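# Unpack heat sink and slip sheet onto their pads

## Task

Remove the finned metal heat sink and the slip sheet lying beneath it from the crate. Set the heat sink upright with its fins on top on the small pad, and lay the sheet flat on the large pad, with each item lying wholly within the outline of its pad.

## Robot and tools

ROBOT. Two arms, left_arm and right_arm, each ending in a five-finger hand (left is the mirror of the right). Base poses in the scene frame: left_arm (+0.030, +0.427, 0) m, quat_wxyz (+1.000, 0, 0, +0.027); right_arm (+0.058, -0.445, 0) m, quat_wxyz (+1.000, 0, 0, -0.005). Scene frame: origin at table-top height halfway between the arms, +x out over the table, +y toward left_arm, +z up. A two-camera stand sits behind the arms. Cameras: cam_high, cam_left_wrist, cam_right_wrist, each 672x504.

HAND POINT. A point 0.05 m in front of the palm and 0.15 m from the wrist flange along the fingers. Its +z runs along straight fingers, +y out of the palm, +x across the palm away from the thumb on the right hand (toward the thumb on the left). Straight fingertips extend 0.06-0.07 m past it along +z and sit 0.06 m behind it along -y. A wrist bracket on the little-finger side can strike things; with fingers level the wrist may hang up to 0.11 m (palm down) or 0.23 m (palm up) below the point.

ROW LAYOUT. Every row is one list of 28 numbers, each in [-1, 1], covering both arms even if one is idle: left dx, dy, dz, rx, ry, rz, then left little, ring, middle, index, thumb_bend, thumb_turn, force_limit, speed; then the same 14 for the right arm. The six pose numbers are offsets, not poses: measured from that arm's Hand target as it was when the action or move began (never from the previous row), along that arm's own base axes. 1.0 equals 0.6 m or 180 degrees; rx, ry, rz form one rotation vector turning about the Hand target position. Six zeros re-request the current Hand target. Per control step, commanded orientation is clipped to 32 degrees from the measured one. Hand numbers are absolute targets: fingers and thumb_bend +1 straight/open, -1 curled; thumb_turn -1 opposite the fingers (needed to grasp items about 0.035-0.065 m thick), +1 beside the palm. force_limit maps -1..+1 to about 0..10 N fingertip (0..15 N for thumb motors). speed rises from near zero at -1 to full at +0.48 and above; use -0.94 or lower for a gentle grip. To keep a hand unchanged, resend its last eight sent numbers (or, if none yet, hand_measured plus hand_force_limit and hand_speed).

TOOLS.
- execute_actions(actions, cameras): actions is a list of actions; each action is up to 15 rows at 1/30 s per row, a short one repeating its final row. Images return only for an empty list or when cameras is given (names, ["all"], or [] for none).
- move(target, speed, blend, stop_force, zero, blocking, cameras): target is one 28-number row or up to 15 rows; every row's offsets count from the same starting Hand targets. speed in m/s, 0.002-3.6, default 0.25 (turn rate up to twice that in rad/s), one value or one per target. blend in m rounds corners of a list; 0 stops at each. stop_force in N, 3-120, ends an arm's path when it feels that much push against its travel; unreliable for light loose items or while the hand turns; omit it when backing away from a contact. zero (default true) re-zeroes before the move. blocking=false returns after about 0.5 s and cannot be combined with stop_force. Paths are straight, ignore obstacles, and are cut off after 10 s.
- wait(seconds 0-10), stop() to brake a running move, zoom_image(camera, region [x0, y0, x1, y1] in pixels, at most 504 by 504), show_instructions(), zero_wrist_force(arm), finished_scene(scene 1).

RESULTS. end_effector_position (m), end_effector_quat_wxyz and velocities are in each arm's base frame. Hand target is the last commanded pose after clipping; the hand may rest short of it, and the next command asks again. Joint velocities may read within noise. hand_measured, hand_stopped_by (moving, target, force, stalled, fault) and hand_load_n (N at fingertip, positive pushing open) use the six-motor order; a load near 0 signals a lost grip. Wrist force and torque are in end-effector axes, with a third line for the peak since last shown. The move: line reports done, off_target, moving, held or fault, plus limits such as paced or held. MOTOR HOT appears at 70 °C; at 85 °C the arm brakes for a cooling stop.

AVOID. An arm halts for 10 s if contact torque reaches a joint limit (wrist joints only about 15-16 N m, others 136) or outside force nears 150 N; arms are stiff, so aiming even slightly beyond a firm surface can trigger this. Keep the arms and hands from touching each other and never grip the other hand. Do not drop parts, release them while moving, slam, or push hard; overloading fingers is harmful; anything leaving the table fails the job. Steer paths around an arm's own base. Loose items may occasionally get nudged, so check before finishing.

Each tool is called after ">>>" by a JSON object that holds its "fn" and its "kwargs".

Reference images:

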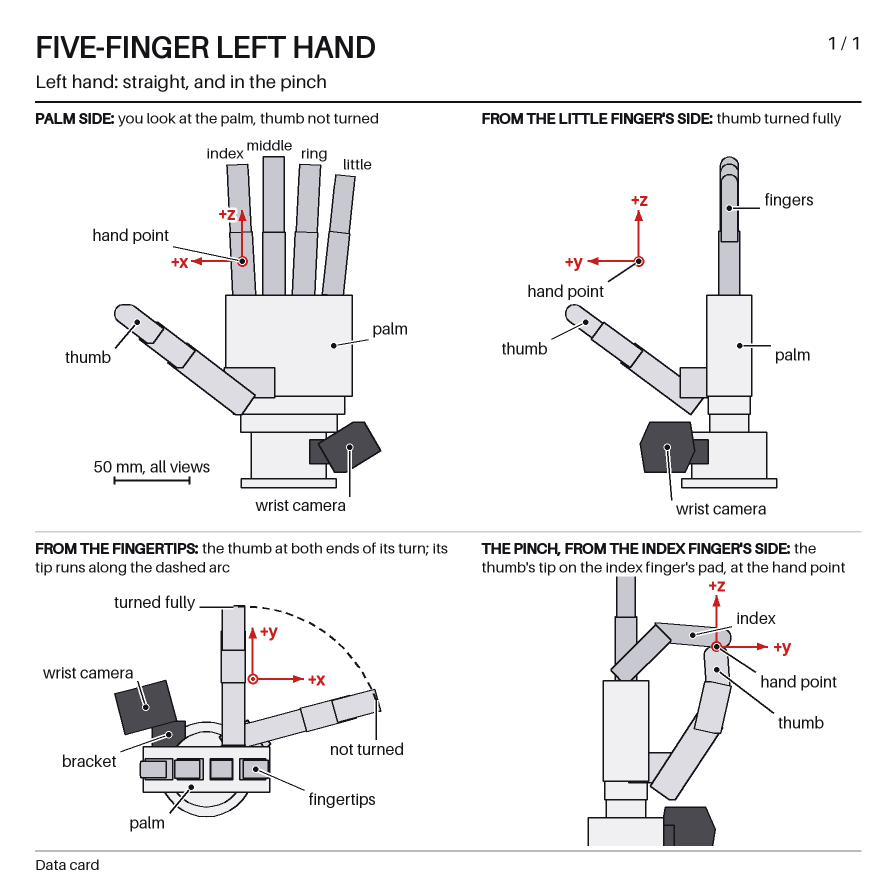

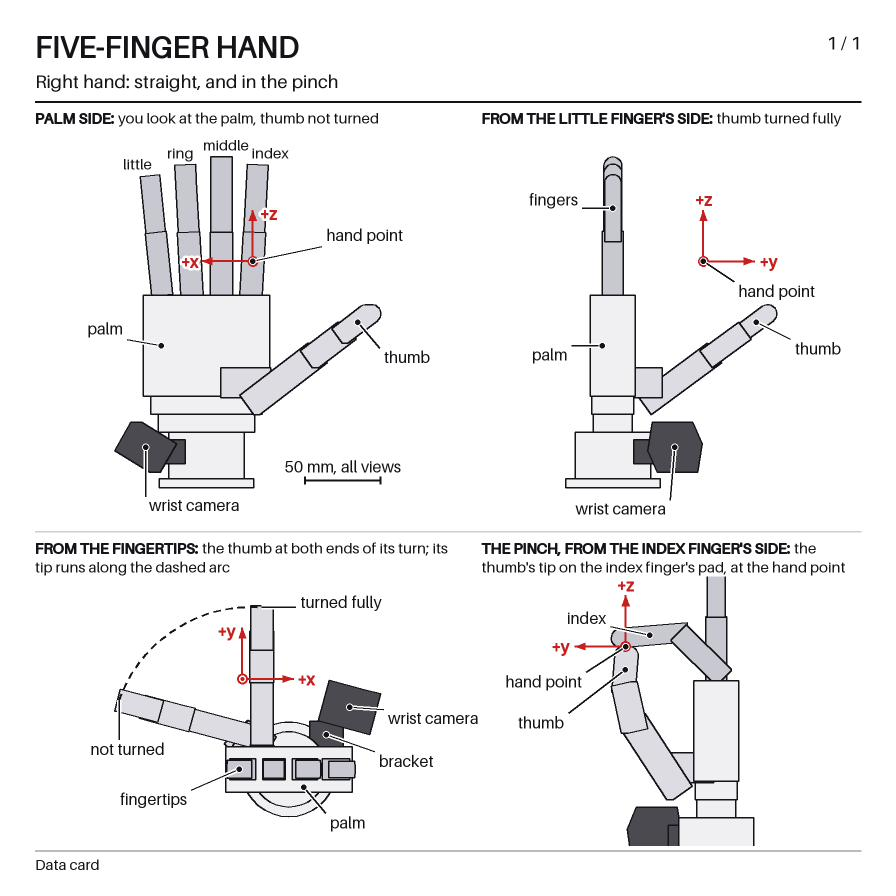

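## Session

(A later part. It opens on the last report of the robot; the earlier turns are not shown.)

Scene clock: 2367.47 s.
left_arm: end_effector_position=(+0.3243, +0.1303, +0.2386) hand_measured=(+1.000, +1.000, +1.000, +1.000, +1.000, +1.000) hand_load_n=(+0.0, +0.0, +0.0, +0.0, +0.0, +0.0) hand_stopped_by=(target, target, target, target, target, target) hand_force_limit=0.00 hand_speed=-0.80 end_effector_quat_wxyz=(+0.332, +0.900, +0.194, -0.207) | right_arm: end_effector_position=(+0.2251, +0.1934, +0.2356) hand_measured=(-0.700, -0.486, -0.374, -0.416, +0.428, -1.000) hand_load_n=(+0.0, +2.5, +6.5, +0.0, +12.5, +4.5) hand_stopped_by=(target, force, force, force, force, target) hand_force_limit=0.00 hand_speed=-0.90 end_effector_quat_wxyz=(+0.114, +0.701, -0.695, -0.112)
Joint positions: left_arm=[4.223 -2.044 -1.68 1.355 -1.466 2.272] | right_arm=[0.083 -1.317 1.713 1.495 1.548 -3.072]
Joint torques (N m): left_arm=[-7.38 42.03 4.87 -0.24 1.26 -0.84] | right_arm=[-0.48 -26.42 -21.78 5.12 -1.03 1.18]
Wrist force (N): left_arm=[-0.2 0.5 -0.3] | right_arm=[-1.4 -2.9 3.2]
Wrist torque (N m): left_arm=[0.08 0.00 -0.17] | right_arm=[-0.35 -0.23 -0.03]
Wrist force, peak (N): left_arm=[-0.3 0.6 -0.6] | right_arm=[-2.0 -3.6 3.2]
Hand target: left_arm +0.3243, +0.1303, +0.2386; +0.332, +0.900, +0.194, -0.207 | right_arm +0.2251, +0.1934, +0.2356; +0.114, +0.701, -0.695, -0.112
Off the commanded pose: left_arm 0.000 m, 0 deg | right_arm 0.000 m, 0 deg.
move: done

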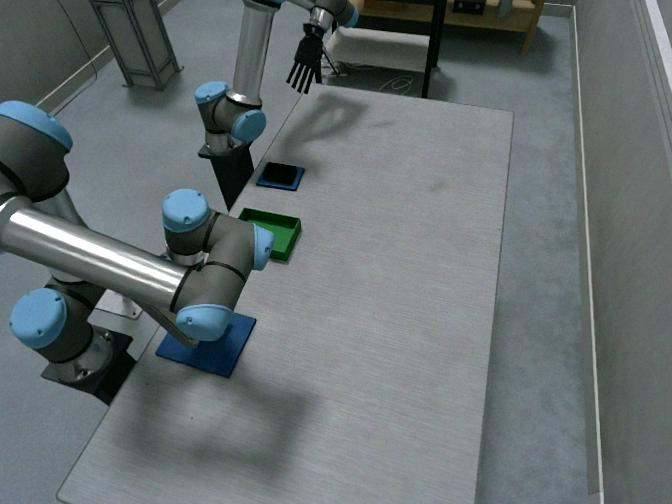

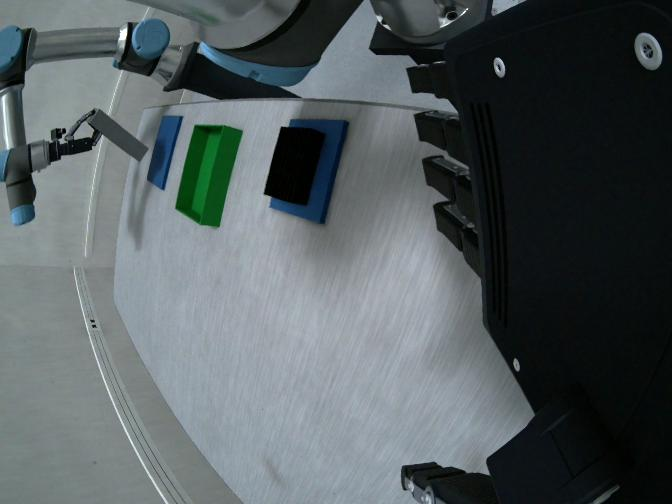

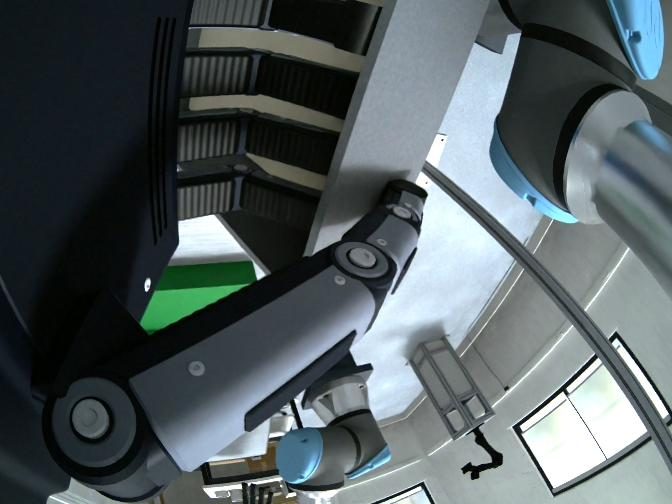

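>>> {"fn": "move", "kwargs": {"target": [0,0,0,0,0,0,1,1,1,1,1,1,0,-0.8,-0.045,0,-0.051,-0.001,0.1,0,-0.7,-0.75,-0.75,-0.7,-0.2,-1,0,-0.9], "speed": 0.06, "cameras": ["all"]}}

>>> {"fn": "zoom_image", "kwargs": {"camera": "cam_left_wrist", "region": [0, 80, 260, 280]}}

Scene clock: 2383.37 s.
left_arm: end_effector_position=(+0.3243, +0.1303, +0.2386) hand_measured=(+1.000, +1.000, +1.000, +1.000, +1.000, +1.000) hand_load_n=(+0.0, +0.0, +0.5, +0.0, +0.0, +0.0) hand_stopped_by=(target, target, target, target, target, target) hand_force_limit=0.00 hand_speed=-0.80 end_effector_quat_wxyz=(+0.332, +0.900, +0.194, -0.207) | right_arm: end_effector_position=(+0.1979, +0.1934, +0.2050) hand_measured=(-0.700, -0.486, -0.374, -0.416, +0.428, -1.000) hand_load_n=(+0.0, +1.5, +5.5, +0.0, +12.5, +3.5) hand_stopped_by=(target, force, force, force, force, target) hand_force_limit=0.00 hand_speed=-0.90 end_effector_quat_wxyz=(+0.222, +0.675, -0.668, -0.220) end_effector_velocity=(+0.000, +0.000, +0.001) end_effector_angular_velocity=(+0.001, -0.006, +0.000)
Joint positions: left_arm=[4.223 -2.044 -1.68 1.355 -1.466 2.272] | right_arm=[0.078 -1.145 1.798 1.553 1.531 -3.087]
Joint velocities: left_arm=[within noise] | right_arm=[-0.001 -0.005 -0.001 0 0 0]
Joint torques (N m): left_arm=[-6.67 42.01 4.84 -0.24 1.12 -0.87] | right_arm=[-4.89 -39.76 -21.57 3.41 -0.45 -1.55]
Wrist force (N): left_arm=[0.1 0.2 -0.3] | right_arm=[-1.3 -4.0 2.9]
Wrist torque (N m): left_arm=[0.04 -0.03 -0.15] | right_arm=[-0.35 -0.22 -0.05]
Wrist force, peak (N): left_arm=[-0.4 0.7 -0.5] | right_arm=[-1.3 -4.3 3.0]
Hand target: left_arm +0.3243, +0.1303, +0.2386; +0.332, +0.900, +0.194, -0.207 | right_arm +0.1981, +0.1934, +0.2050; +0.222, +0.675, -0.668, -0.220
Off the commanded pose: left_arm 0.000 m, 0 deg | right_arm 0.000 m, 0 deg.
move: done

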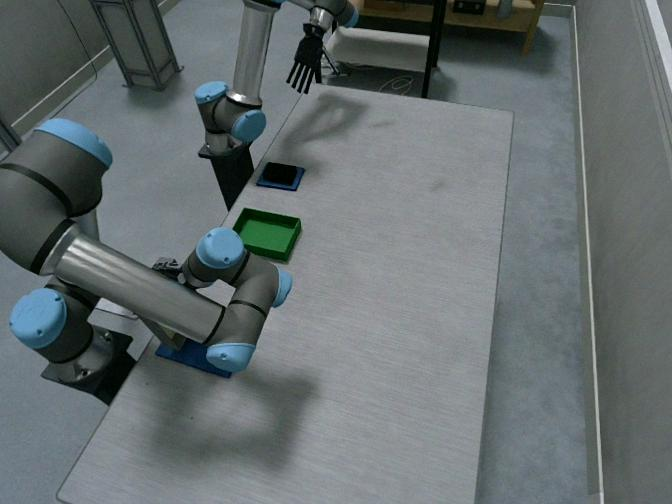

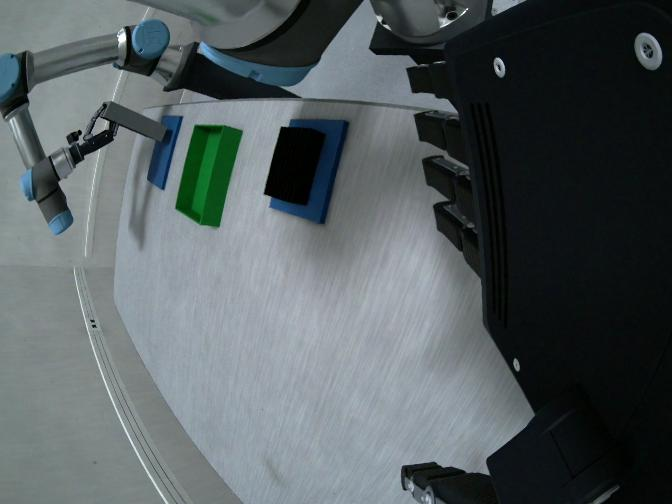

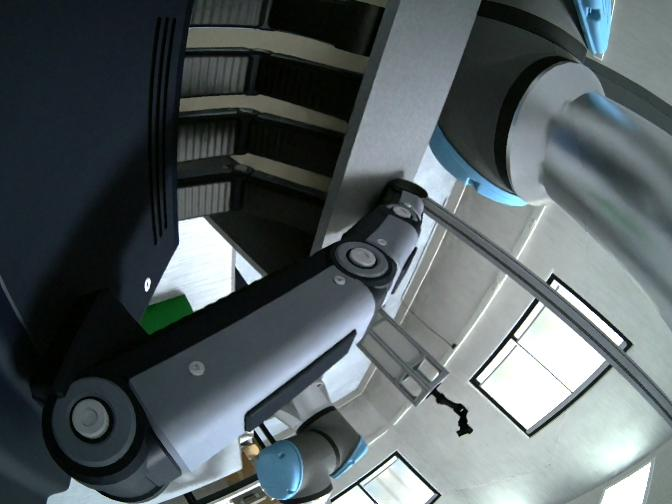

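Scaled by 1.938 from the camera's 672x504 image, which has a finer 960x720 frame.

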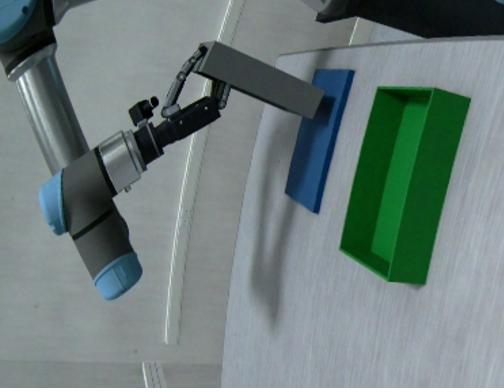

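>>> {"fn": "execute_actions", "kwargs": {"actions": []}}

Scene clock: 2746.53 s.
left_arm: end_effector_position=(+0.3243, +0.1303, +0.2386) hand_measured=(+1.000, +1.000, +1.000, +1.000, +1.000, +1.000) hand_load_n=(+0.0, -0.5, +0.0, +0.0, +0.0, +0.0) hand_stopped_by=(target, target, target, target, target, target) hand_force_limit=0.00 hand_speed=-0.80 end_effector_quat_wxyz=(+0.332, +0.900, +0.194, -0.207) | right_arm: end_effector_position=(+0.1981, +0.1934, +0.2050) hand_measured=(-0.700, -0.486, -0.374, -0.416, +0.428, -1.000) hand_load_n=(+0.0, +1.5, +5.5, +0.0, +12.5, +3.5) hand_stopped_by=(target, force, force, force, force, target) hand_force_limit=0.00 hand_speed=-0.90 end_effector_quat_wxyz=(+0.222, +0.675, -0.668, -0.220)
Joint positions: left_arm=[4.223 -2.044 -1.68 1.355 -1.466 2.272] | right_arm=[0.078 -1.145 1.797 1.553 1.531 -3.087]
Joint velocities: within noise
Joint torques (N m): left_arm=[-6.73 43.24 4.74 -0.26 1.24 -0.88] | right_arm=[5.43 -39.94 -24.59 0.83 1.1 1.71]
Motor temperatures (°C): left_arm=[28 29 29 37 37 35] | right_arm=[31 29 30 33 37 41]
Wrist force (N): left_arm=[0.0 0.2 0.0] | right_arm=[-1.4 -4.3 2.7]
Wrist torque (N m): left_arm=[0.02 -0.01 -0.16] | right_arm=[-0.38 -0.20 -0.06]
Wrist force, peak (N): left_arm=[-0.4 0.5 -0.5] | right_arm=[-1.6 -4.3 3.0]
Hand target: left_arm +0.3243, +0.1303, +0.2386; +0.332, +0.900, +0.194, -0.207 | right_arm +0.1981, +0.1934, +0.2050; +0.222, +0.675, -0.668, -0.220
Off the commanded pose: left_arm 0.000 m, 0 deg | right_arm 0.000 m, 0 deg.

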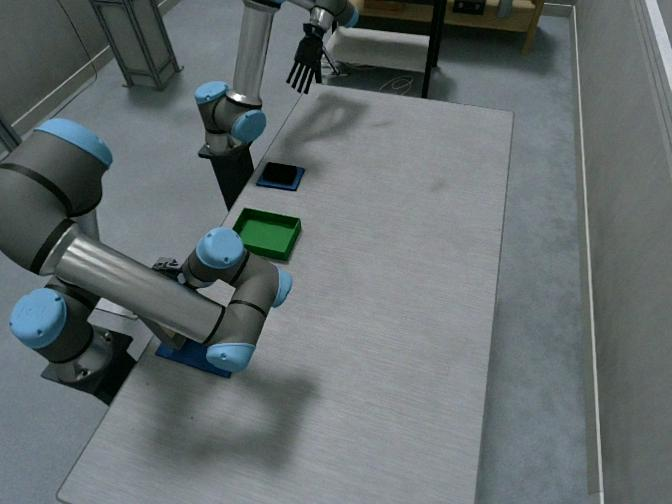

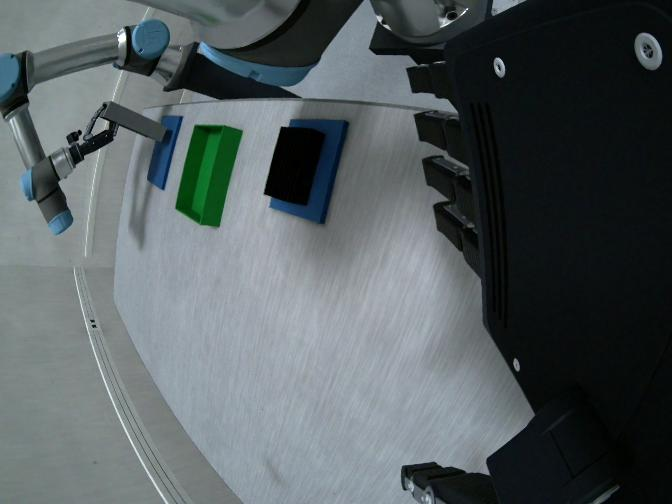

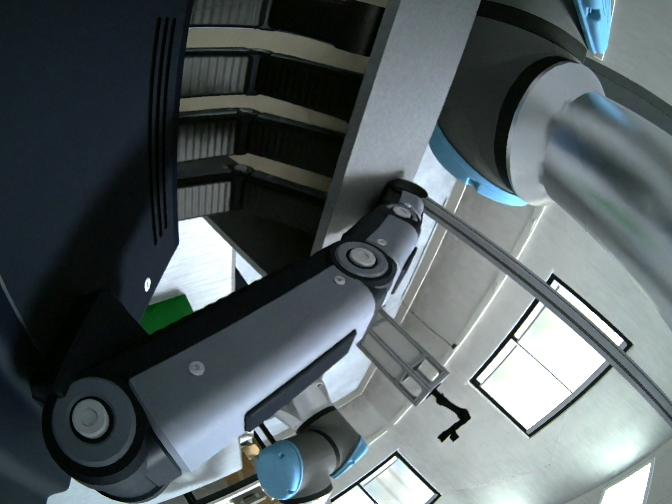

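>>> {"fn": "move", "kwargs": {"target": [0,0,0,0,0,0,1,1,1,1,1,1,0,-0.8,0,0,-0.045,0,0,0,-0.7,-0.75,-0.75,-0.7,-0.2,-1,0,-0.9], "speed": 0.02, "stop_force": 4}}

Scene clock: 2757.40 s.
left_arm: end_effector_position=(+0.3243, +0.1303, +0.2386) hand_measured=(+1.000, +1.000, +1.000, +1.000, +1.000, +1.000) hand_load_n=(+0.0, +0.0, +0.0, +0.0, +0.0, +0.0) hand_stopped_by=(target, target, target, target, target, target) hand_force_limit=0.00 hand_speed=-0.80 end_effector_quat_wxyz=(+0.332, +0.900, +0.194, -0.207) | right_arm: end_effector_position=(+0.1980, +0.1934, +0.1819) hand_measured=(-0.700, -0.486, -0.374, -0.416, +0.428, -1.000) hand_load_n=(+0.0, +0.5, +5.5, +0.0, +13.0, +2.0) hand_stopped_by=(target, force, force, force, force, target) hand_force_limit=0.00 hand_speed=-0.90 end_effector_quat_wxyz=(+0.222, +0.675, -0.668, -0.220)
Joint positions: left_arm=[4.223 -2.044 -1.68 1.355 -1.466 2.272] | right_arm=[0.078 -1.11 1.817 1.498 1.531 -3.087]
Joint torques (N m): left_arm=[-6.71 43.16 5.36 -0.21 1.27 -0.97] | right_arm=[5.09 -39.4 -23.99 2.3 1.07 1.71]
Wrist force (N): left_arm=[-0.1 0.0 -0.5] | right_arm=[-0.8 -0.7 -0.5]
Wrist torque (N m): left_arm=[0.02 -0.02 -0.15] | right_arm=[-0.32 -0.11 0.01]
Wrist force, peak (N): left_arm=[-0.2 0.6 -0.5] | right_arm=[0.5 3.7 -4.5]
Hand target: left_arm +0.3243, +0.1303, +0.2386; +0.332, +0.900, +0.194, -0.207 | right_arm +0.1980, +0.1934, +0.1819; +0.222, +0.675, -0.668, -0.220 (not the last commanded pose)
Off the commanded pose: left_arm 0.000 m, 0 deg | right_arm 0.004 m, 0 deg.
move: contact (right_arm)

>>> {"fn": "move", "kwargs": {"target": [[0,0,0,0,0,0,1,1,1,1,1,1,0,-0.8,0.0102,0.0001,0.0005,-0.0001,0.0111,0,-0.7,-0.75,-0.75,-0.7,-0.2,-1,0,-0.9],[0,0,0,0,0,0,1,1,1,1,1,1,0,-0.8,0.0407,0.0004,0.0017,-0.0004,0.0444,0,-0.7,-0.75,-0.75,-0.7,-0.2,-1,0,-0.9]], "speed": 0.04, "cameras": ["cam_right_wrist"]}}

>>> {"fn": "zoom_image", "kwargs": {"camera": "cam_right_wrist", "region": [150, 0, 500, 300]}}

Scene clock: 2773.97 s.
left_arm: end_effector_position=(+0.3243, +0.1303, +0.2386) hand_measured=(+1.000, +1.000, +1.000, +1.000, +1.000, +1.000) hand_load_n=(+0.0, +0.5, +0.0, +0.0, +0.0, +0.5) hand_stopped_by=(target, target, target, target, target, target) hand_force_limit=0.00 hand_speed=-0.80 end_effector_quat_wxyz=(+0.332, +0.900, +0.194, -0.207) | right_arm: end_effector_position=(+0.2226, +0.1936, +0.1830) hand_measured=(-0.700, -0.486, -0.374, -0.416, +0.428, -1.000) hand_load_n=(+0.0, +1.5, +6.0, +0.0, +12.5, +2.5) hand_stopped_by=(target, force, force, force, force, target) hand_force_limit=0.00 hand_speed=-0.90 end_effector_quat_wxyz=(+0.269, +0.658, -0.651, -0.266) end_effector_velocity=(-0.001, +0.000, +0.000) end_effector_angular_velocity=(+0.000, -0.008, +0.001)
Joint positions: left_arm=[4.223 -2.044 -1.68 1.355 -1.466 2.272] | right_arm=[0.071 -0.984 1.732 1.598 1.528 -3.098]
Joint velocities: left_arm=[within noise] | right_arm=[0.001 -0.005 0.002 -0.005 0 0.001]
Joint torques (N m): left_arm=[-5.89 42.13 4.83 -0.25 1.18 -0.8] | right_arm=[-2.8 -45.45 -1.92 0.67 -1.55 -1.49]
Wrist force (N): left_arm=[-0.1 0.5 -0.5] | right_arm=[-1.2 -4.3 2.5]
Wrist torque (N m): left_arm=[0.08 -0.02 -0.16] | right_arm=[-0.41 -0.24 -0.06]
Wrist force, peak (N): left_arm=[-0.5 0.4 -0.5] | right_arm=[-1.4 -4.3 2.8]
Hand target: left_arm +0.3243, +0.1303, +0.2386; +0.332, +0.900, +0.194, -0.207 | right_arm +0.2225, +0.1936, +0.1829; +0.269, +0.658, -0.651, -0.266
Off the commanded pose: left_arm 0.000 m, 0 deg | right_arm 0.000 m, 0 deg.
move: done
Images, in order (width x height): cam_right_wrist 672x504.

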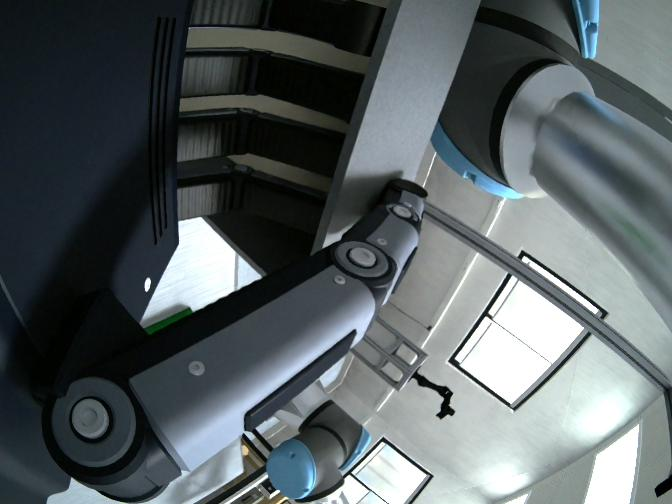

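Scaled by 1.440 from the camera's 672x504 image, which has a finer 960x720 frame.

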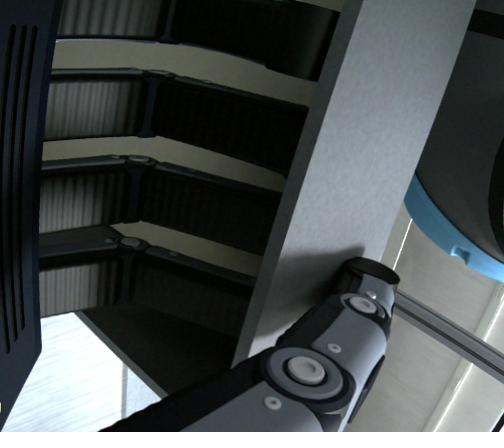

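>>> {"fn": "move", "kwargs": {"target": [0,0,0,0,0,0,1,1,1,1,1,1,0,-0.8,-0.0305,-0.0003,0,0.0003,-0.0333,0,-0.7,-0.75,-0.75,-0.7,-0.2,-1,0,-0.9], "speed": 0.04}}

>>> {"fn": "move", "kwargs": {"target": [0,0,0,0,0,0,1,1,1,1,1,1,0,-0.8,0,0,-0.008,0,0,0,-0.7,-0.75,-0.75,-0.7,-0.2,-1,0,-0.9], "speed": 0.01, "stop_force": 4}}

Scene clock: 2787.93 s.
left_arm: end_effector_position=(+0.3243, +0.1303, +0.2386) hand_measured=(+1.000, +1.000, +1.000, +1.000, +1.000, +1.000) hand_load_n=(+0.0, +0.0, +0.0, +0.0, +0.0, +0.0) hand_stopped_by=(target, target, target, target, target, target) hand_force_limit=0.00 hand_speed=-0.80 end_effector_quat_wxyz=(+0.332, +0.900, +0.194, -0.207) | right_arm: end_effector_position=(+0.2041, +0.1934, +0.1829) hand_measured=(-0.700, -0.486, -0.374, -0.416, +0.428, -1.000) hand_load_n=(+0.0, +0.5, +7.0, +0.5, +12.0, +2.5) hand_stopped_by=(target, force, force, force, force, target) hand_force_limit=0.00 hand_speed=-0.90 end_effector_quat_wxyz=(+0.234, +0.671, -0.664, -0.231)
Joint positions: left_arm=[4.223 -2.044 -1.68 1.355 -1.466 2.272] | right_arm=[0.076 -1.079 1.795 1.524 1.53 -3.09]
Joint torques (N m): left_arm=[-5.94 41.91 5.33 -0.03 1.21 -0.87] | right_arm=[3.05 -25.23 -22.18 4.96 0.8 0.85]
Wrist force (N): left_arm=[-0.1 0.4 -0.3] | right_arm=[-1.5 -4.4 3.1]
Wrist torque (N m): left_arm=[0.06 -0.01 -0.16] | right_arm=[-0.42 -0.21 -0.06]
Wrist force, peak (N): left_arm=[0.0 0.7 -0.6] | right_arm=[-1.4 -5.0 3.0]
Hand target: left_arm +0.3243, +0.1303, +0.2386; +0.332, +0.900, +0.194, -0.207 | right_arm +0.2042, +0.1934, +0.1829; +0.234, +0.671, -0.664, -0.231
Off the commanded pose: left_arm 0.000 m, 0 deg | right_arm 0.000 m, 0 deg.
move: done

Scene clock: 2788.97 s.
left_arm: end_effector_position=(+0.3243, +0.1303, +0.2386) hand_measured=(+1.000, +1.000, +1.000, +1.000, +1.000, +1.000) hand_load_n=(+0.0, +0.0, -0.5, +0.0, +0.0, +0.0) hand_stopped_by=(target, target, target, target, target, target) hand_force_limit=0.00 hand_speed=-0.80 end_effector_quat_wxyz=(+0.332, +0.900, +0.194, -0.207) | right_arm: end_effector_position=(+0.2042, +0.1934, +0.1818) hand_measured=(-0.700, -0.486, -0.374, -0.416, +0.428, -1.000) hand_load_n=(+0.0, +0.0, +6.0, +0.0, +13.0, +2.0) hand_stopped_by=(target, force, force, force, force, target) hand_force_limit=0.00 hand_speed=-0.90 end_effector_quat_wxyz=(+0.234, +0.671, -0.664, -0.231)
Joint positions: left_arm=[4.223 -2.044 -1.68 1.355 -1.466 2.272] | right_arm=[0.076 -1.077 1.796 1.522 1.53 -3.09]
Joint torques (N m): left_arm=[-5.48 41.46 4.97 -0.2 1.18 -1] | right_arm=[1.65 -40.54 -23.84 3.71 0.5 -0.2]
Wrist force (N): left_arm=[-0.1 0.3 -0.4] | right_arm=[-0.5 -1.0 -0.1]
Wrist torque (N m): left_arm=[0.05 -0.02 -0.16] | right_arm=[-0.32 -0.18 0.02]
Wrist force, peak (N): left_arm=[-0.2 0.3 -0.7] | right_arm=[-1.4 -4.5 2.8]
Hand target: left_arm +0.3243, +0.1303, +0.2386; +0.332, +0.900, +0.194, -0.207 | right_arm +0.2042, +0.1934, +0.1818; +0.234, +0.671, -0.664, -0.231 (not the last commanded pose)
Off the commanded pose: left_arm 0.000 m, 0 deg | right_arm 0.004 m, 0 deg.
move: contact (right_arm)

>>> {"fn": "move", "kwargs": {"target": [0.0512,-0.712,0.1023,-0.0320,0.2176,0.2427,1,1,1,1,1,1,0,-0.8,0,0,0,0,0,0,-0.7,-0.75,-0.75,-0.7,-0.2,-1,0,-0.9], "speed": 0.3, "cameras": ["cam_high", "cam_left_wrist"]}}

Scene clock: 2863.00 s.
left_arm: end_effector_position=(+0.3550, -0.2969, +0.3000) hand_measured=(+1.000, +1.000, +1.000, +1.000, +1.000, +1.000) hand_load_n=(+0.0, +0.0, +0.0, +0.0, +0.0, +0.0) hand_stopped_by=(target, target, target, target, target, target) hand_force_limit=0.00 hand_speed=-0.80 end_effector_quat_wxyz=(+0.344, +0.629, +0.595, -0.362) end_effector_velocity=(+0.000, +0.000, -0.001) end_effector_angular_velocity=(+0.000, +0.004, +0.002) | right_arm: end_effector_position=(+0.2042, +0.1934, +0.1818) hand_measured=(-0.700, -0.486, -0.374, -0.416, +0.428, -1.000) hand_load_n=(+0.0, +0.5, +6.0, +0.0, +12.5, +2.0) hand_stopped_by=(target, force, force, force, force, target) hand_force_limit=0.00 hand_speed=-0.90 end_effector_quat_wxyz=(+0.234, +0.671, -0.664, -0.231)
Joint positions: left_arm=[3.278 -1.64 -1.937 1.692 -0.554 0.368] | right_arm=[0.076 -1.077 1.796 1.522 1.53 -3.09]
Joint velocities: left_arm=[0 0 0 0.001 0 -0.005] | right_arm=[within noise]
Joint torques (N m): left_arm=[5.41 9.86 14 -1.64 2.89 -0.86] | right_arm=[1.33 -41.07 -23.16 3.66 0.48 -0.27]
Wrist force (N): left_arm=[0.3 0.9 -0.4] | right_arm=[-0.4 -1.1 -0.1]
Wrist torque (N m): left_arm=[0.07 0.01 0.14] | right_arm=[-0.33 -0.20 0.02]
Wrist force, peak (N): left_arm=[0.7 -1.3 -1.8] | right_arm=[-0.8 -1.2 -0.1]
Hand target: left_arm +0.3550, -0.2969, +0.3000; +0.344, +0.629, +0.595, -0.362 | right_arm +0.2042, +0.1934, +0.1818; +0.234, +0.671, -0.664, -0.231
Off the commanded pose: left_arm 0.000 m, 0 deg | right_arm 0.000 m, 0 deg.
move: done
Images, in order (width x height): cam_high 672x504, cam_left_wrist 672x504.

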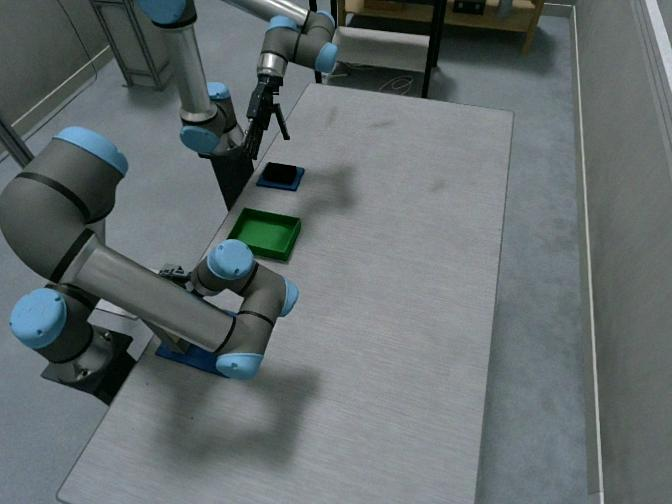

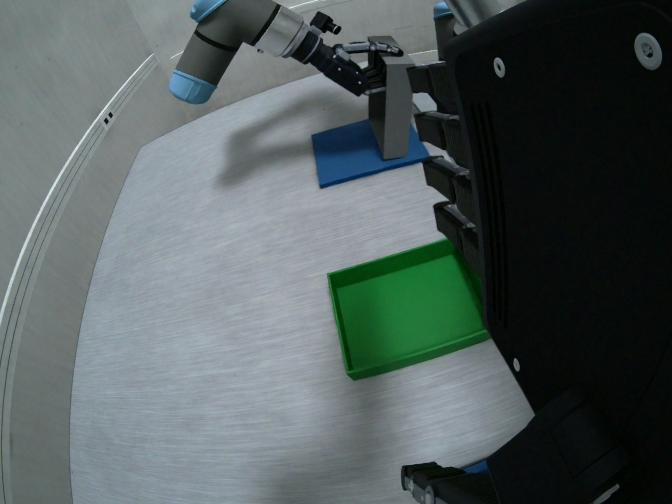

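>>> {"fn": "zoom_image", "kwargs": {"camera": "cam_left_wrist", "region": [290, 0, 500, 200]}}

Scaled by 2.400 from the camera's 672x504 image, which has a finer 960x720 frame.

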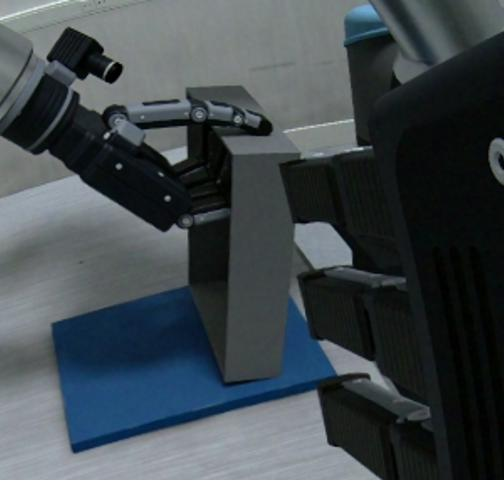

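>>> {"fn": "move", "kwargs": {"target": [[-0.2492,-0.438,-0.0333,0,0,0,1,1,1,1,1,1,0,-0.8,0,0,0,0,0,0,-0.7,-0.75,-0.75,-0.7,-0.2,-1,0,-0.9],[-0.2492,-0.438,-0.325,0,0,0,1,1,1,1,1,1,0,-0.8,0,0,0,0,0,0,-0.7,-0.75,-0.75,-0.7,-0.2,-1,0,-0.9]], "speed": 0.2, "blend": [0.02, 0], "cameras": ["all"]}}

Scene clock: 2880.30 s.
left_arm: end_effector_position=(+0.2055, -0.5596, +0.1050) hand_measured=(+1.000, +1.000, +1.000, +1.000, +1.000, +1.000) hand_load_n=(+0.0, +0.0, -0.5, +0.0, +0.0, +0.0) hand_stopped_by=(target, target, target, target, target, target) hand_force_limit=0.00 hand_speed=-0.80 end_effector_quat_wxyz=(+0.344, +0.629, +0.595, -0.362) | right_arm: end_effector_position=(+0.2042, +0.1934, +0.1818) hand_measured=(-0.700, -0.486, -0.374, -0.416, +0.428, -1.000) hand_load_n=(+0.0, +0.0, +6.0, +0.0, +12.5, +2.0) hand_stopped_by=(target, force, force, force, force, target) hand_force_limit=0.00 hand_speed=-0.90 end_effector_quat_wxyz=(+0.234, +0.671, -0.664, -0.231)
Joint positions: left_arm=[2.335 -1.85 -1.944 3.092 -0.888 -1.079] | right_arm=[0.076 -1.077 1.796 1.522 1.53 -3.09]
Joint torques (N m): left_arm=[-12.5 23.44 23.32 1.22 -0.8 1.18] | right_arm=[1.34 -40.68 -23.8 3.71 0.51 -0.27]
Wrist force (N): left_arm=[0.0 1.0 -0.9] | right_arm=[-0.5 -1.0 0.0]
Wrist torque (N m): left_arm=[0.13 0.07 0.11] | right_arm=[-0.31 -0.17 0.02]
Wrist force, peak (N): left_arm=[1.1 1.9 -2.0] | right_arm=[-0.8 -1.3 0.1]
Hand target: left_arm +0.2055, -0.5597, +0.1050; +0.344, +0.629, +0.595, -0.362 | right_arm +0.2042, +0.1934, +0.1818; +0.234, +0.671, -0.664, -0.231
Off the commanded pose: left_arm 0.000 m, 0 deg | right_arm 0.000 m, 0 deg.
move: done

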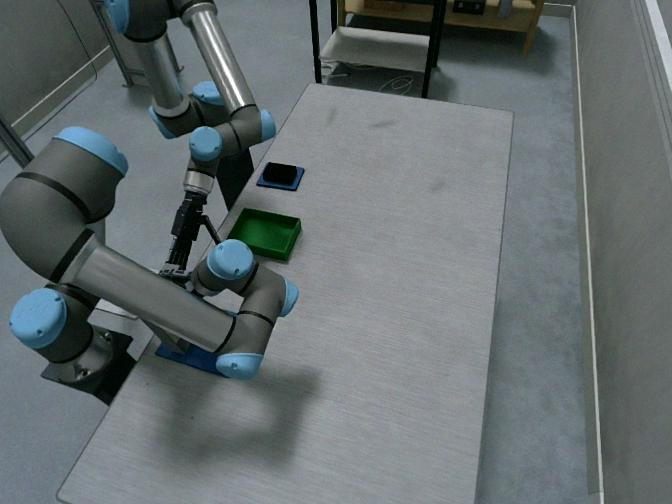

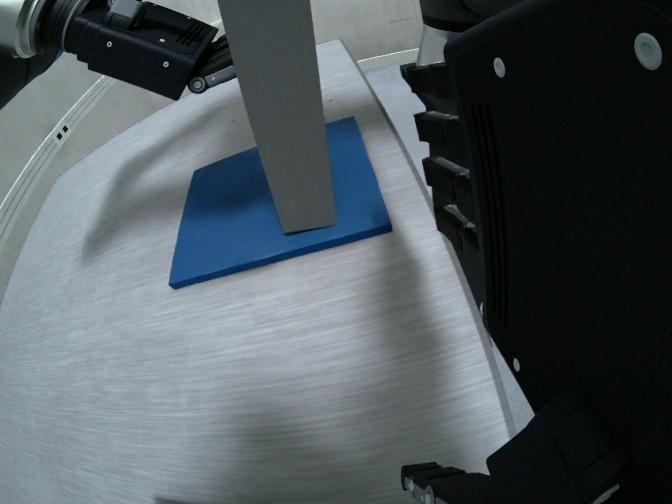

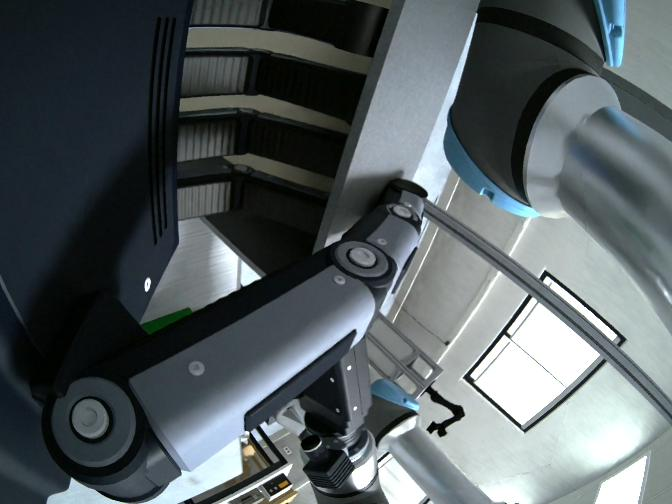

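>>> {"fn": "move", "kwargs": {"target": [-0.0097,-0.18,0,0,0,0,1,1,1,1,1,1,0,-0.8,0,0,0,0,0,0,-0.7,-0.75,-0.75,-0.7,-0.2,-1,0,-0.9], "speed": 0.08, "stop_force": 5, "cameras": ["cam_left_wrist", "cam_right_wrist"]}}

Scene clock: 2891.80 s.
left_arm: end_effector_position=(+0.1997, -0.6677, +0.1050) hand_measured=(+1.000, +1.000, +1.000, +1.000, +1.000, +1.000) hand_load_n=(+0.0, +0.0, +0.0, +0.0, +0.0, +0.0) hand_stopped_by=(target, target, target, target, target, target) hand_force_limit=0.00 hand_speed=-0.80 end_effector_quat_wxyz=(+0.344, +0.629, +0.595, -0.362) | right_arm: end_effector_position=(+0.2042, +0.1934, +0.1818) hand_measured=(-0.700, -0.486, -0.374, -0.416, +0.428, -1.000) hand_load_n=(+0.0, +0.0, +6.0, +0.0, +13.0, +2.0) hand_stopped_by=(target, force, force, force, force, target) hand_force_limit=0.00 hand_speed=-0.90 end_effector_quat_wxyz=(+0.234, +0.671, -0.664, -0.231)
Joint positions: left_arm=[2.161 -2.04 -1.649 3.063 -1.025 -1.209] | right_arm=[0.076 -1.077 1.796 1.522 1.53 -3.09]
Joint torques (N m): left_arm=[14.43 45.83 9.38 1.51 2.01 -0.02] | right_arm=[1.24 -40.7 -23.6 3.73 0.52 -0.16]
Wrist force (N): left_arm=[0.1 1.0 -0.4] | right_arm=[-0.5 -1.0 -0.2]
Wrist torque (N m): left_arm=[0.07 0.06 0.11] | right_arm=[-0.32 -0.18 0.01]
Wrist force, peak (N): left_arm=[0.5 0.7 -1.3] | right_arm=[-0.6 -1.4 0.0]
Hand target: left_arm +0.1997, -0.6677, +0.1050; +0.344, +0.629, +0.595, -0.362 | right_arm +0.2042, +0.1934, +0.1818; +0.234, +0.671, -0.664, -0.231
Off the commanded pose: left_arm 0.000 m, 0 deg | right_arm 0.000 m, 0 deg.
move: done
Images, in order (width x height): cam_left_wrist 672x504, cam_right_wrist 672x504.

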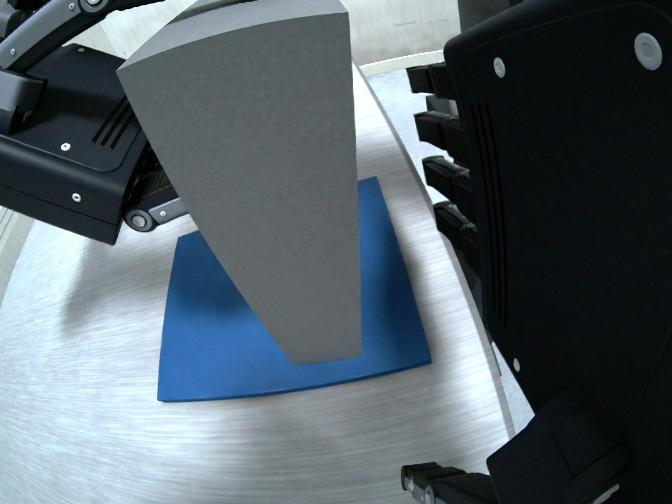

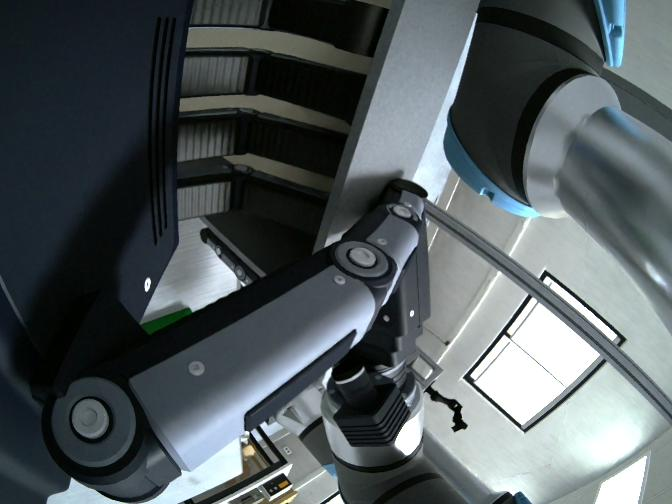

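>>> {"fn": "move", "kwargs": {"target": [0.0667,-0.0036,0,0,0,0,1,1,1,1,1,1,0,-0.8,0,0,0,0,0,0,-0.7,-0.75,-0.75,-0.7,-0.2,-1,0,-0.9], "speed": 0.02, "stop_force": 3, "cameras": ["cam_left_wrist"]}}

Scene clock: 2909.67 s.
left_arm: end_effector_position=(+0.2329, -0.6694, +0.1050) hand_measured=(+1.000, +1.000, +1.000, +1.000, +1.000, +1.000) hand_load_n=(+0.0, +0.0, +0.0, +0.0, +0.0, +0.0) hand_stopped_by=(target, target, target, target, target, target) hand_force_limit=0.00 hand_speed=-0.80 end_effector_quat_wxyz=(+0.344, +0.629, +0.595, -0.362) | right_arm: end_effector_position=(+0.2042, +0.1934, +0.1818) hand_measured=(-0.700, -0.486, -0.374, -0.416, +0.428, -1.000) hand_load_n=(+0.0, +0.0, +7.5, +0.0, +11.5, +2.0) hand_stopped_by=(target, force, force, force, force, target) hand_force_limit=0.00 hand_speed=-0.90 end_effector_quat_wxyz=(+0.234, +0.671, -0.664, -0.231)
Joint positions: left_arm=[2.216 -2.072 -1.602 3.027 -0.981 -1.171] | right_arm=[0.076 -1.077 1.796 1.522 1.53 -3.09]
Joint torques (N m): left_arm=[-12.96 46.75 6.62 0.89 1.35 1.2] | right_arm=[1.05 -40.59 -20.01 3.68 0.42 -0.24]
Wrist force (N): left_arm=[0.6 -0.8 -0.2] | right_arm=[-1.3 -5.2 1.6]
Wrist torque (N m): left_arm=[0.03 0.05 0.09] | right_arm=[-0.41 -0.17 -0.07]
Wrist force, peak (N): left_arm=[1.5 -2.7 -1.4] | right_arm=[-0.1 -6.8 0.4]
Hand target: left_arm +0.2329, -0.6694, +0.1050; +0.344, +0.629, +0.595, -0.362 (not the last commanded pose) | right_arm +0.2042, +0.1934, +0.1818; +0.234, +0.671, -0.664, -0.231
Off the commanded pose: left_arm 0.007 m, 0 deg | right_arm 0.000 m, 0 deg.
move: contact (left_arm)
Images, in order (width x height): cam_left_wrist 672x504.

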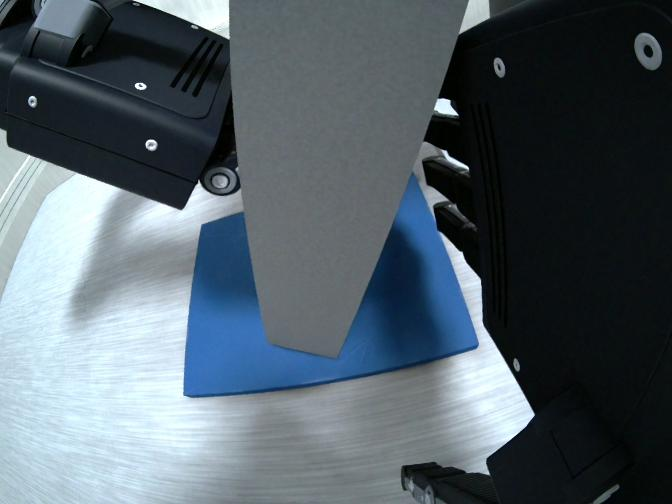

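>>> {"fn": "move", "kwargs": {"target": [-0.0025,0.0001,0,0,0,0,1,1,1,1,1,1,0,-0.8,0,0,0,0,0,0,-0.7,-0.75,-0.75,-0.7,-0.2,-1,0,-0.9], "speed": 0.01}}

Scene clock: 2924.07 s.
left_arm: end_effector_position=(+0.2313, -0.6694, +0.1050) hand_measured=(+1.000, +1.000, +1.000, +1.000, +1.000, +1.000) hand_load_n=(+0.0, +0.0, +0.0, +0.0, +0.0, +0.0) hand_stopped_by=(target, target, target, target, target, target) hand_force_limit=0.00 hand_speed=-0.80 end_effector_quat_wxyz=(+0.344, +0.629, +0.595, -0.362) | right_arm: end_effector_position=(+0.2042, +0.1934, +0.1818) hand_measured=(-0.700, -0.486, -0.374, -0.416, +0.428, -1.000) hand_load_n=(+0.0, +0.5, +8.0, +0.0, +11.0, +2.0) hand_stopped_by=(target, force, force, force, force, target) hand_force_limit=0.00 hand_speed=-0.90 end_effector_quat_wxyz=(+0.234, +0.671, -0.664, -0.231)
Joint positions: left_arm=[2.214 -2.07 -1.604 3.029 -0.983 -1.173] | right_arm=[0.076 -1.077 1.796 1.522 1.53 -3.09]
Joint torques (N m): left_arm=[-10.17 45.1 8.99 1.26 -0.57 -0.7] | right_arm=[1.21 -39.56 -12.81 3.6 0.56 -0.2]
Wrist force (N): left_arm=[0.3 0.2 -0.5] | right_arm=[-1.2 -4.7 2.3]
Wrist torque (N m): left_arm=[0.10 0.06 0.02] | right_arm=[-0.40 -0.17 -0.07]
Wrist force, peak (N): left_arm=[0.8 -1.1 -0.5] | right_arm=[-1.3 -5.4 1.5]
Hand target: left_arm +0.2314, -0.6694, +0.1050; +0.344, +0.629, +0.595, -0.362 | right_arm +0.2042, +0.1934, +0.1818; +0.234, +0.671, -0.664, -0.231
Off the commanded pose: left_arm 0.000 m, 0 deg | right_arm 0.000 m, 0 deg.
move: done

>>> {"fn": "execute_actions", "kwargs": {"actions": []}}

>>> {"fn": "zoom_image", "kwargs": {"camera": "cam_left_wrist", "region": [150, 0, 500, 420]}}

Scene clock: 2936.37 s.
left_arm: end_effector_position=(+0.2314, -0.6694, +0.1050) hand_measured=(+1.000, +1.000, +1.000, +1.000, +1.000, +1.000) hand_load_n=(+0.0, +0.0, +0.0, +0.0, +0.0, +0.0) hand_stopped_by=(target, target, target, target, target, target) hand_force_limit=0.00 hand_speed=-0.80 end_effector_quat_wxyz=(+0.344, +0.629, +0.595, -0.362) | right_arm: end_effector_position=(+0.2042, +0.1934, +0.1818) hand_measured=(-0.700, -0.486, -0.374, -0.416, +0.428, -1.000) hand_load_n=(+0.0, +0.0, +8.0, +0.0, +11.0, +2.0) hand_stopped_by=(target, force, force, force, force, target) hand_force_limit=0.00 hand_speed=-0.90 end_effector_quat_wxyz=(+0.234, +0.671, -0.664, -0.231)
Joint positions: left_arm=[2.214 -2.07 -1.604 3.029 -0.983 -1.173] | right_arm=[0.076 -1.077 1.796 1.522 1.53 -3.09]
Joint velocities: within noise
Joint torques (N m): left_arm=[12.7 30.09 30.23 -1.51 1.52 1.14] | right_arm=[1.52 -39.93 -7.15 3.63 0.61 -0.25]
Motor temperatures (°C): left_arm=[28 29 29 37 37 35] | right_arm=[31 29 30 33 37 41]
Wrist force (N): left_arm=[0.1 0.1 -0.8] | right_arm=[-1.1 -4.5 2.3]
Wrist torque (N m): left_arm=[0.10 0.08 0.00] | right_arm=[-0.37 -0.18 -0.06]
Wrist force, peak (N): left_arm=[0.6 0.2 -1.0] | right_arm=[-1.3 -4.8 2.3]
Hand target: left_arm +0.2314, -0.6694, +0.1050; +0.344, +0.629, +0.595, -0.362 | right_arm +0.2042, +0.1934, +0.1818; +0.234, +0.671, -0.664, -0.231
Off the commanded pose: left_arm 0.000 m, 0 deg | right_arm 0.000 m, 0 deg.

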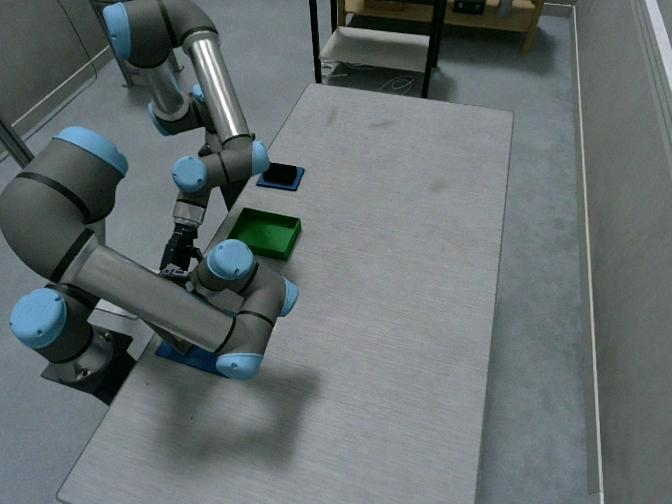

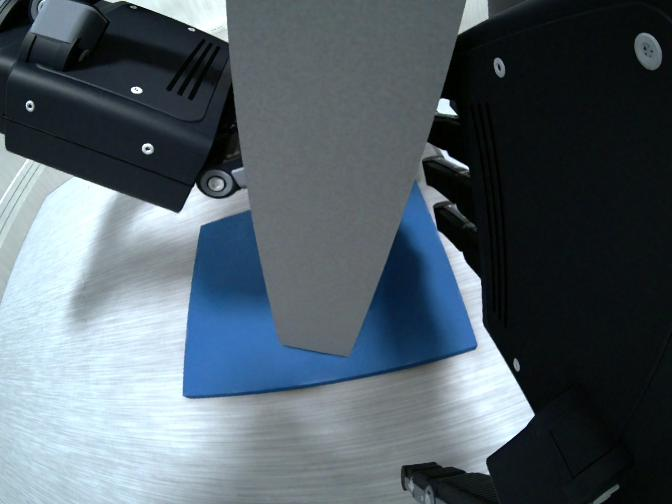

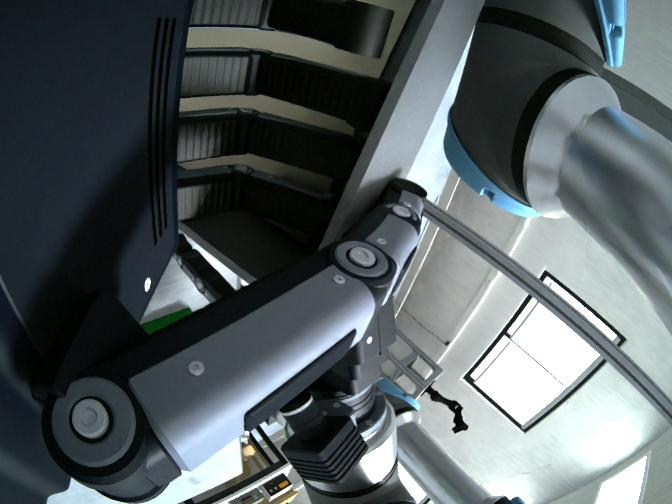

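Scaled by 1.200 from the camera's 672x504 image, which has a finer 960x720 frame.

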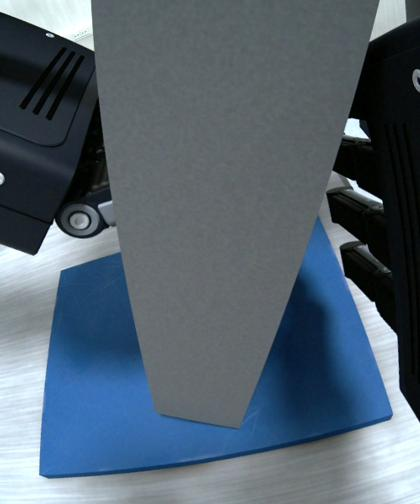

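>>> {"fn": "move", "kwargs": {"target": [[-0.0667,0.0036,0,0,0,0,1,1,1,1,1,1,0,-0.8,0,0,0,0,0,0,-0.7,-0.75,-0.75,-0.7,-0.2,-1,0,-0.9],[-0.0667,0.0036,0,0,0,0,1,1,1,1,1,1,0,-0.8,0,0,0.02,0,0,0,-0.7,-0.75,-0.75,-0.7,-0.2,-1,0,-0.9]], "speed": 0.05, "cameras": ["cam_left_wrist", "cam_right_wrist"]}}

Scene clock: 2991.83 s.
left_arm: end_effector_position=(+0.1913, -0.6672, +0.1050) hand_measured=(+1.000, +1.000, +1.000, +1.000, +1.000, +1.000) hand_load_n=(+0.0, +0.0, +0.0, +0.0, +0.0, +0.0) hand_stopped_by=(target, target, target, target, target, target) hand_force_limit=0.00 hand_speed=-0.80 end_effector_quat_wxyz=(+0.344, +0.629, +0.595, -0.362) | right_arm: end_effector_position=(+0.2043, +0.1934, +0.1938) hand_measured=(-0.700, -0.486, -0.374, -0.416, +0.428, -1.000) hand_load_n=(+0.0, +0.0, +10.5, +0.0, +10.0, +2.0) hand_stopped_by=(target, force, force, force, force, target) hand_force_limit=0.00 hand_speed=-0.90 end_effector_quat_wxyz=(+0.234, +0.671, -0.664, -0.231)
Joint positions: left_arm=[2.147 -2.032 -1.66 3.072 -1.036 -1.219] | right_arm=[0.076 -1.096 1.786 1.55 1.53 -3.09]
Joint torques (N m): left_arm=[14.9 27.9 30.28 -2.06 2.07 1.24] | right_arm=[2.11 -25.42 -2.82 0.68 0.46 -0.2]
Wrist force (N): left_arm=[0.5 1.0 -0.4] | right_arm=[-1.2 -4.4 3.0]
Wrist torque (N m): left_arm=[0.07 0.01 0.12] | right_arm=[-0.40 -0.22 -0.05]
Wrist force, peak (N): left_arm=[0.2 1.5 -0.6] | right_arm=[-1.5 -4.7 3.2]
Hand target: left_arm +0.1913, -0.6672, +0.1050; +0.344, +0.629, +0.595, -0.362 | right_arm +0.2042, +0.1934, +0.1938; +0.234, +0.671, -0.664, -0.231
Off the commanded pose: left_arm 0.000 m, 0 deg | right_arm 0.000 m, 0 deg.
move: done
Images, in order (width x height): cam_left_wrist 672x504, cam_right_wrist 672x504.

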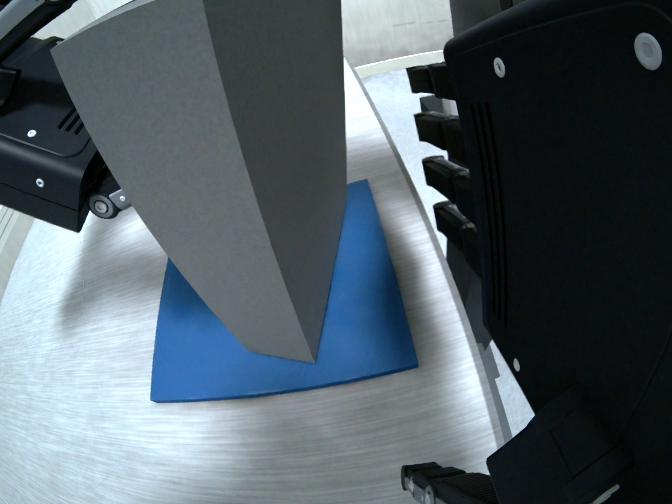

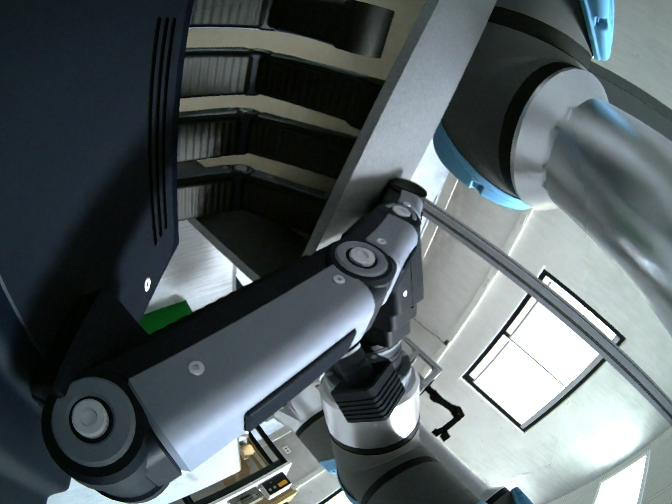

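>>> {"fn": "zoom_image", "kwargs": {"camera": "cam_left_wrist", "region": [100, 0, 480, 420]}}

Scaled by 1.200 from the camera's 672x504 image, which has a finer 960x720 frame.

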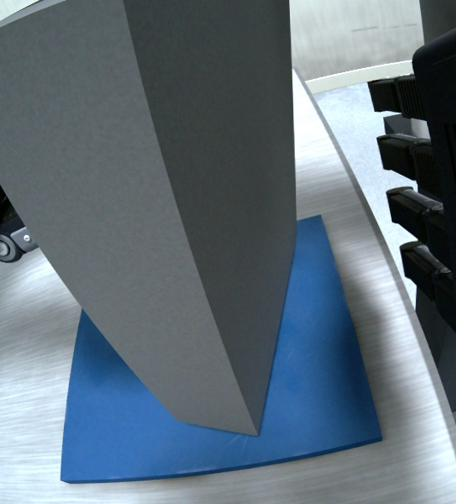

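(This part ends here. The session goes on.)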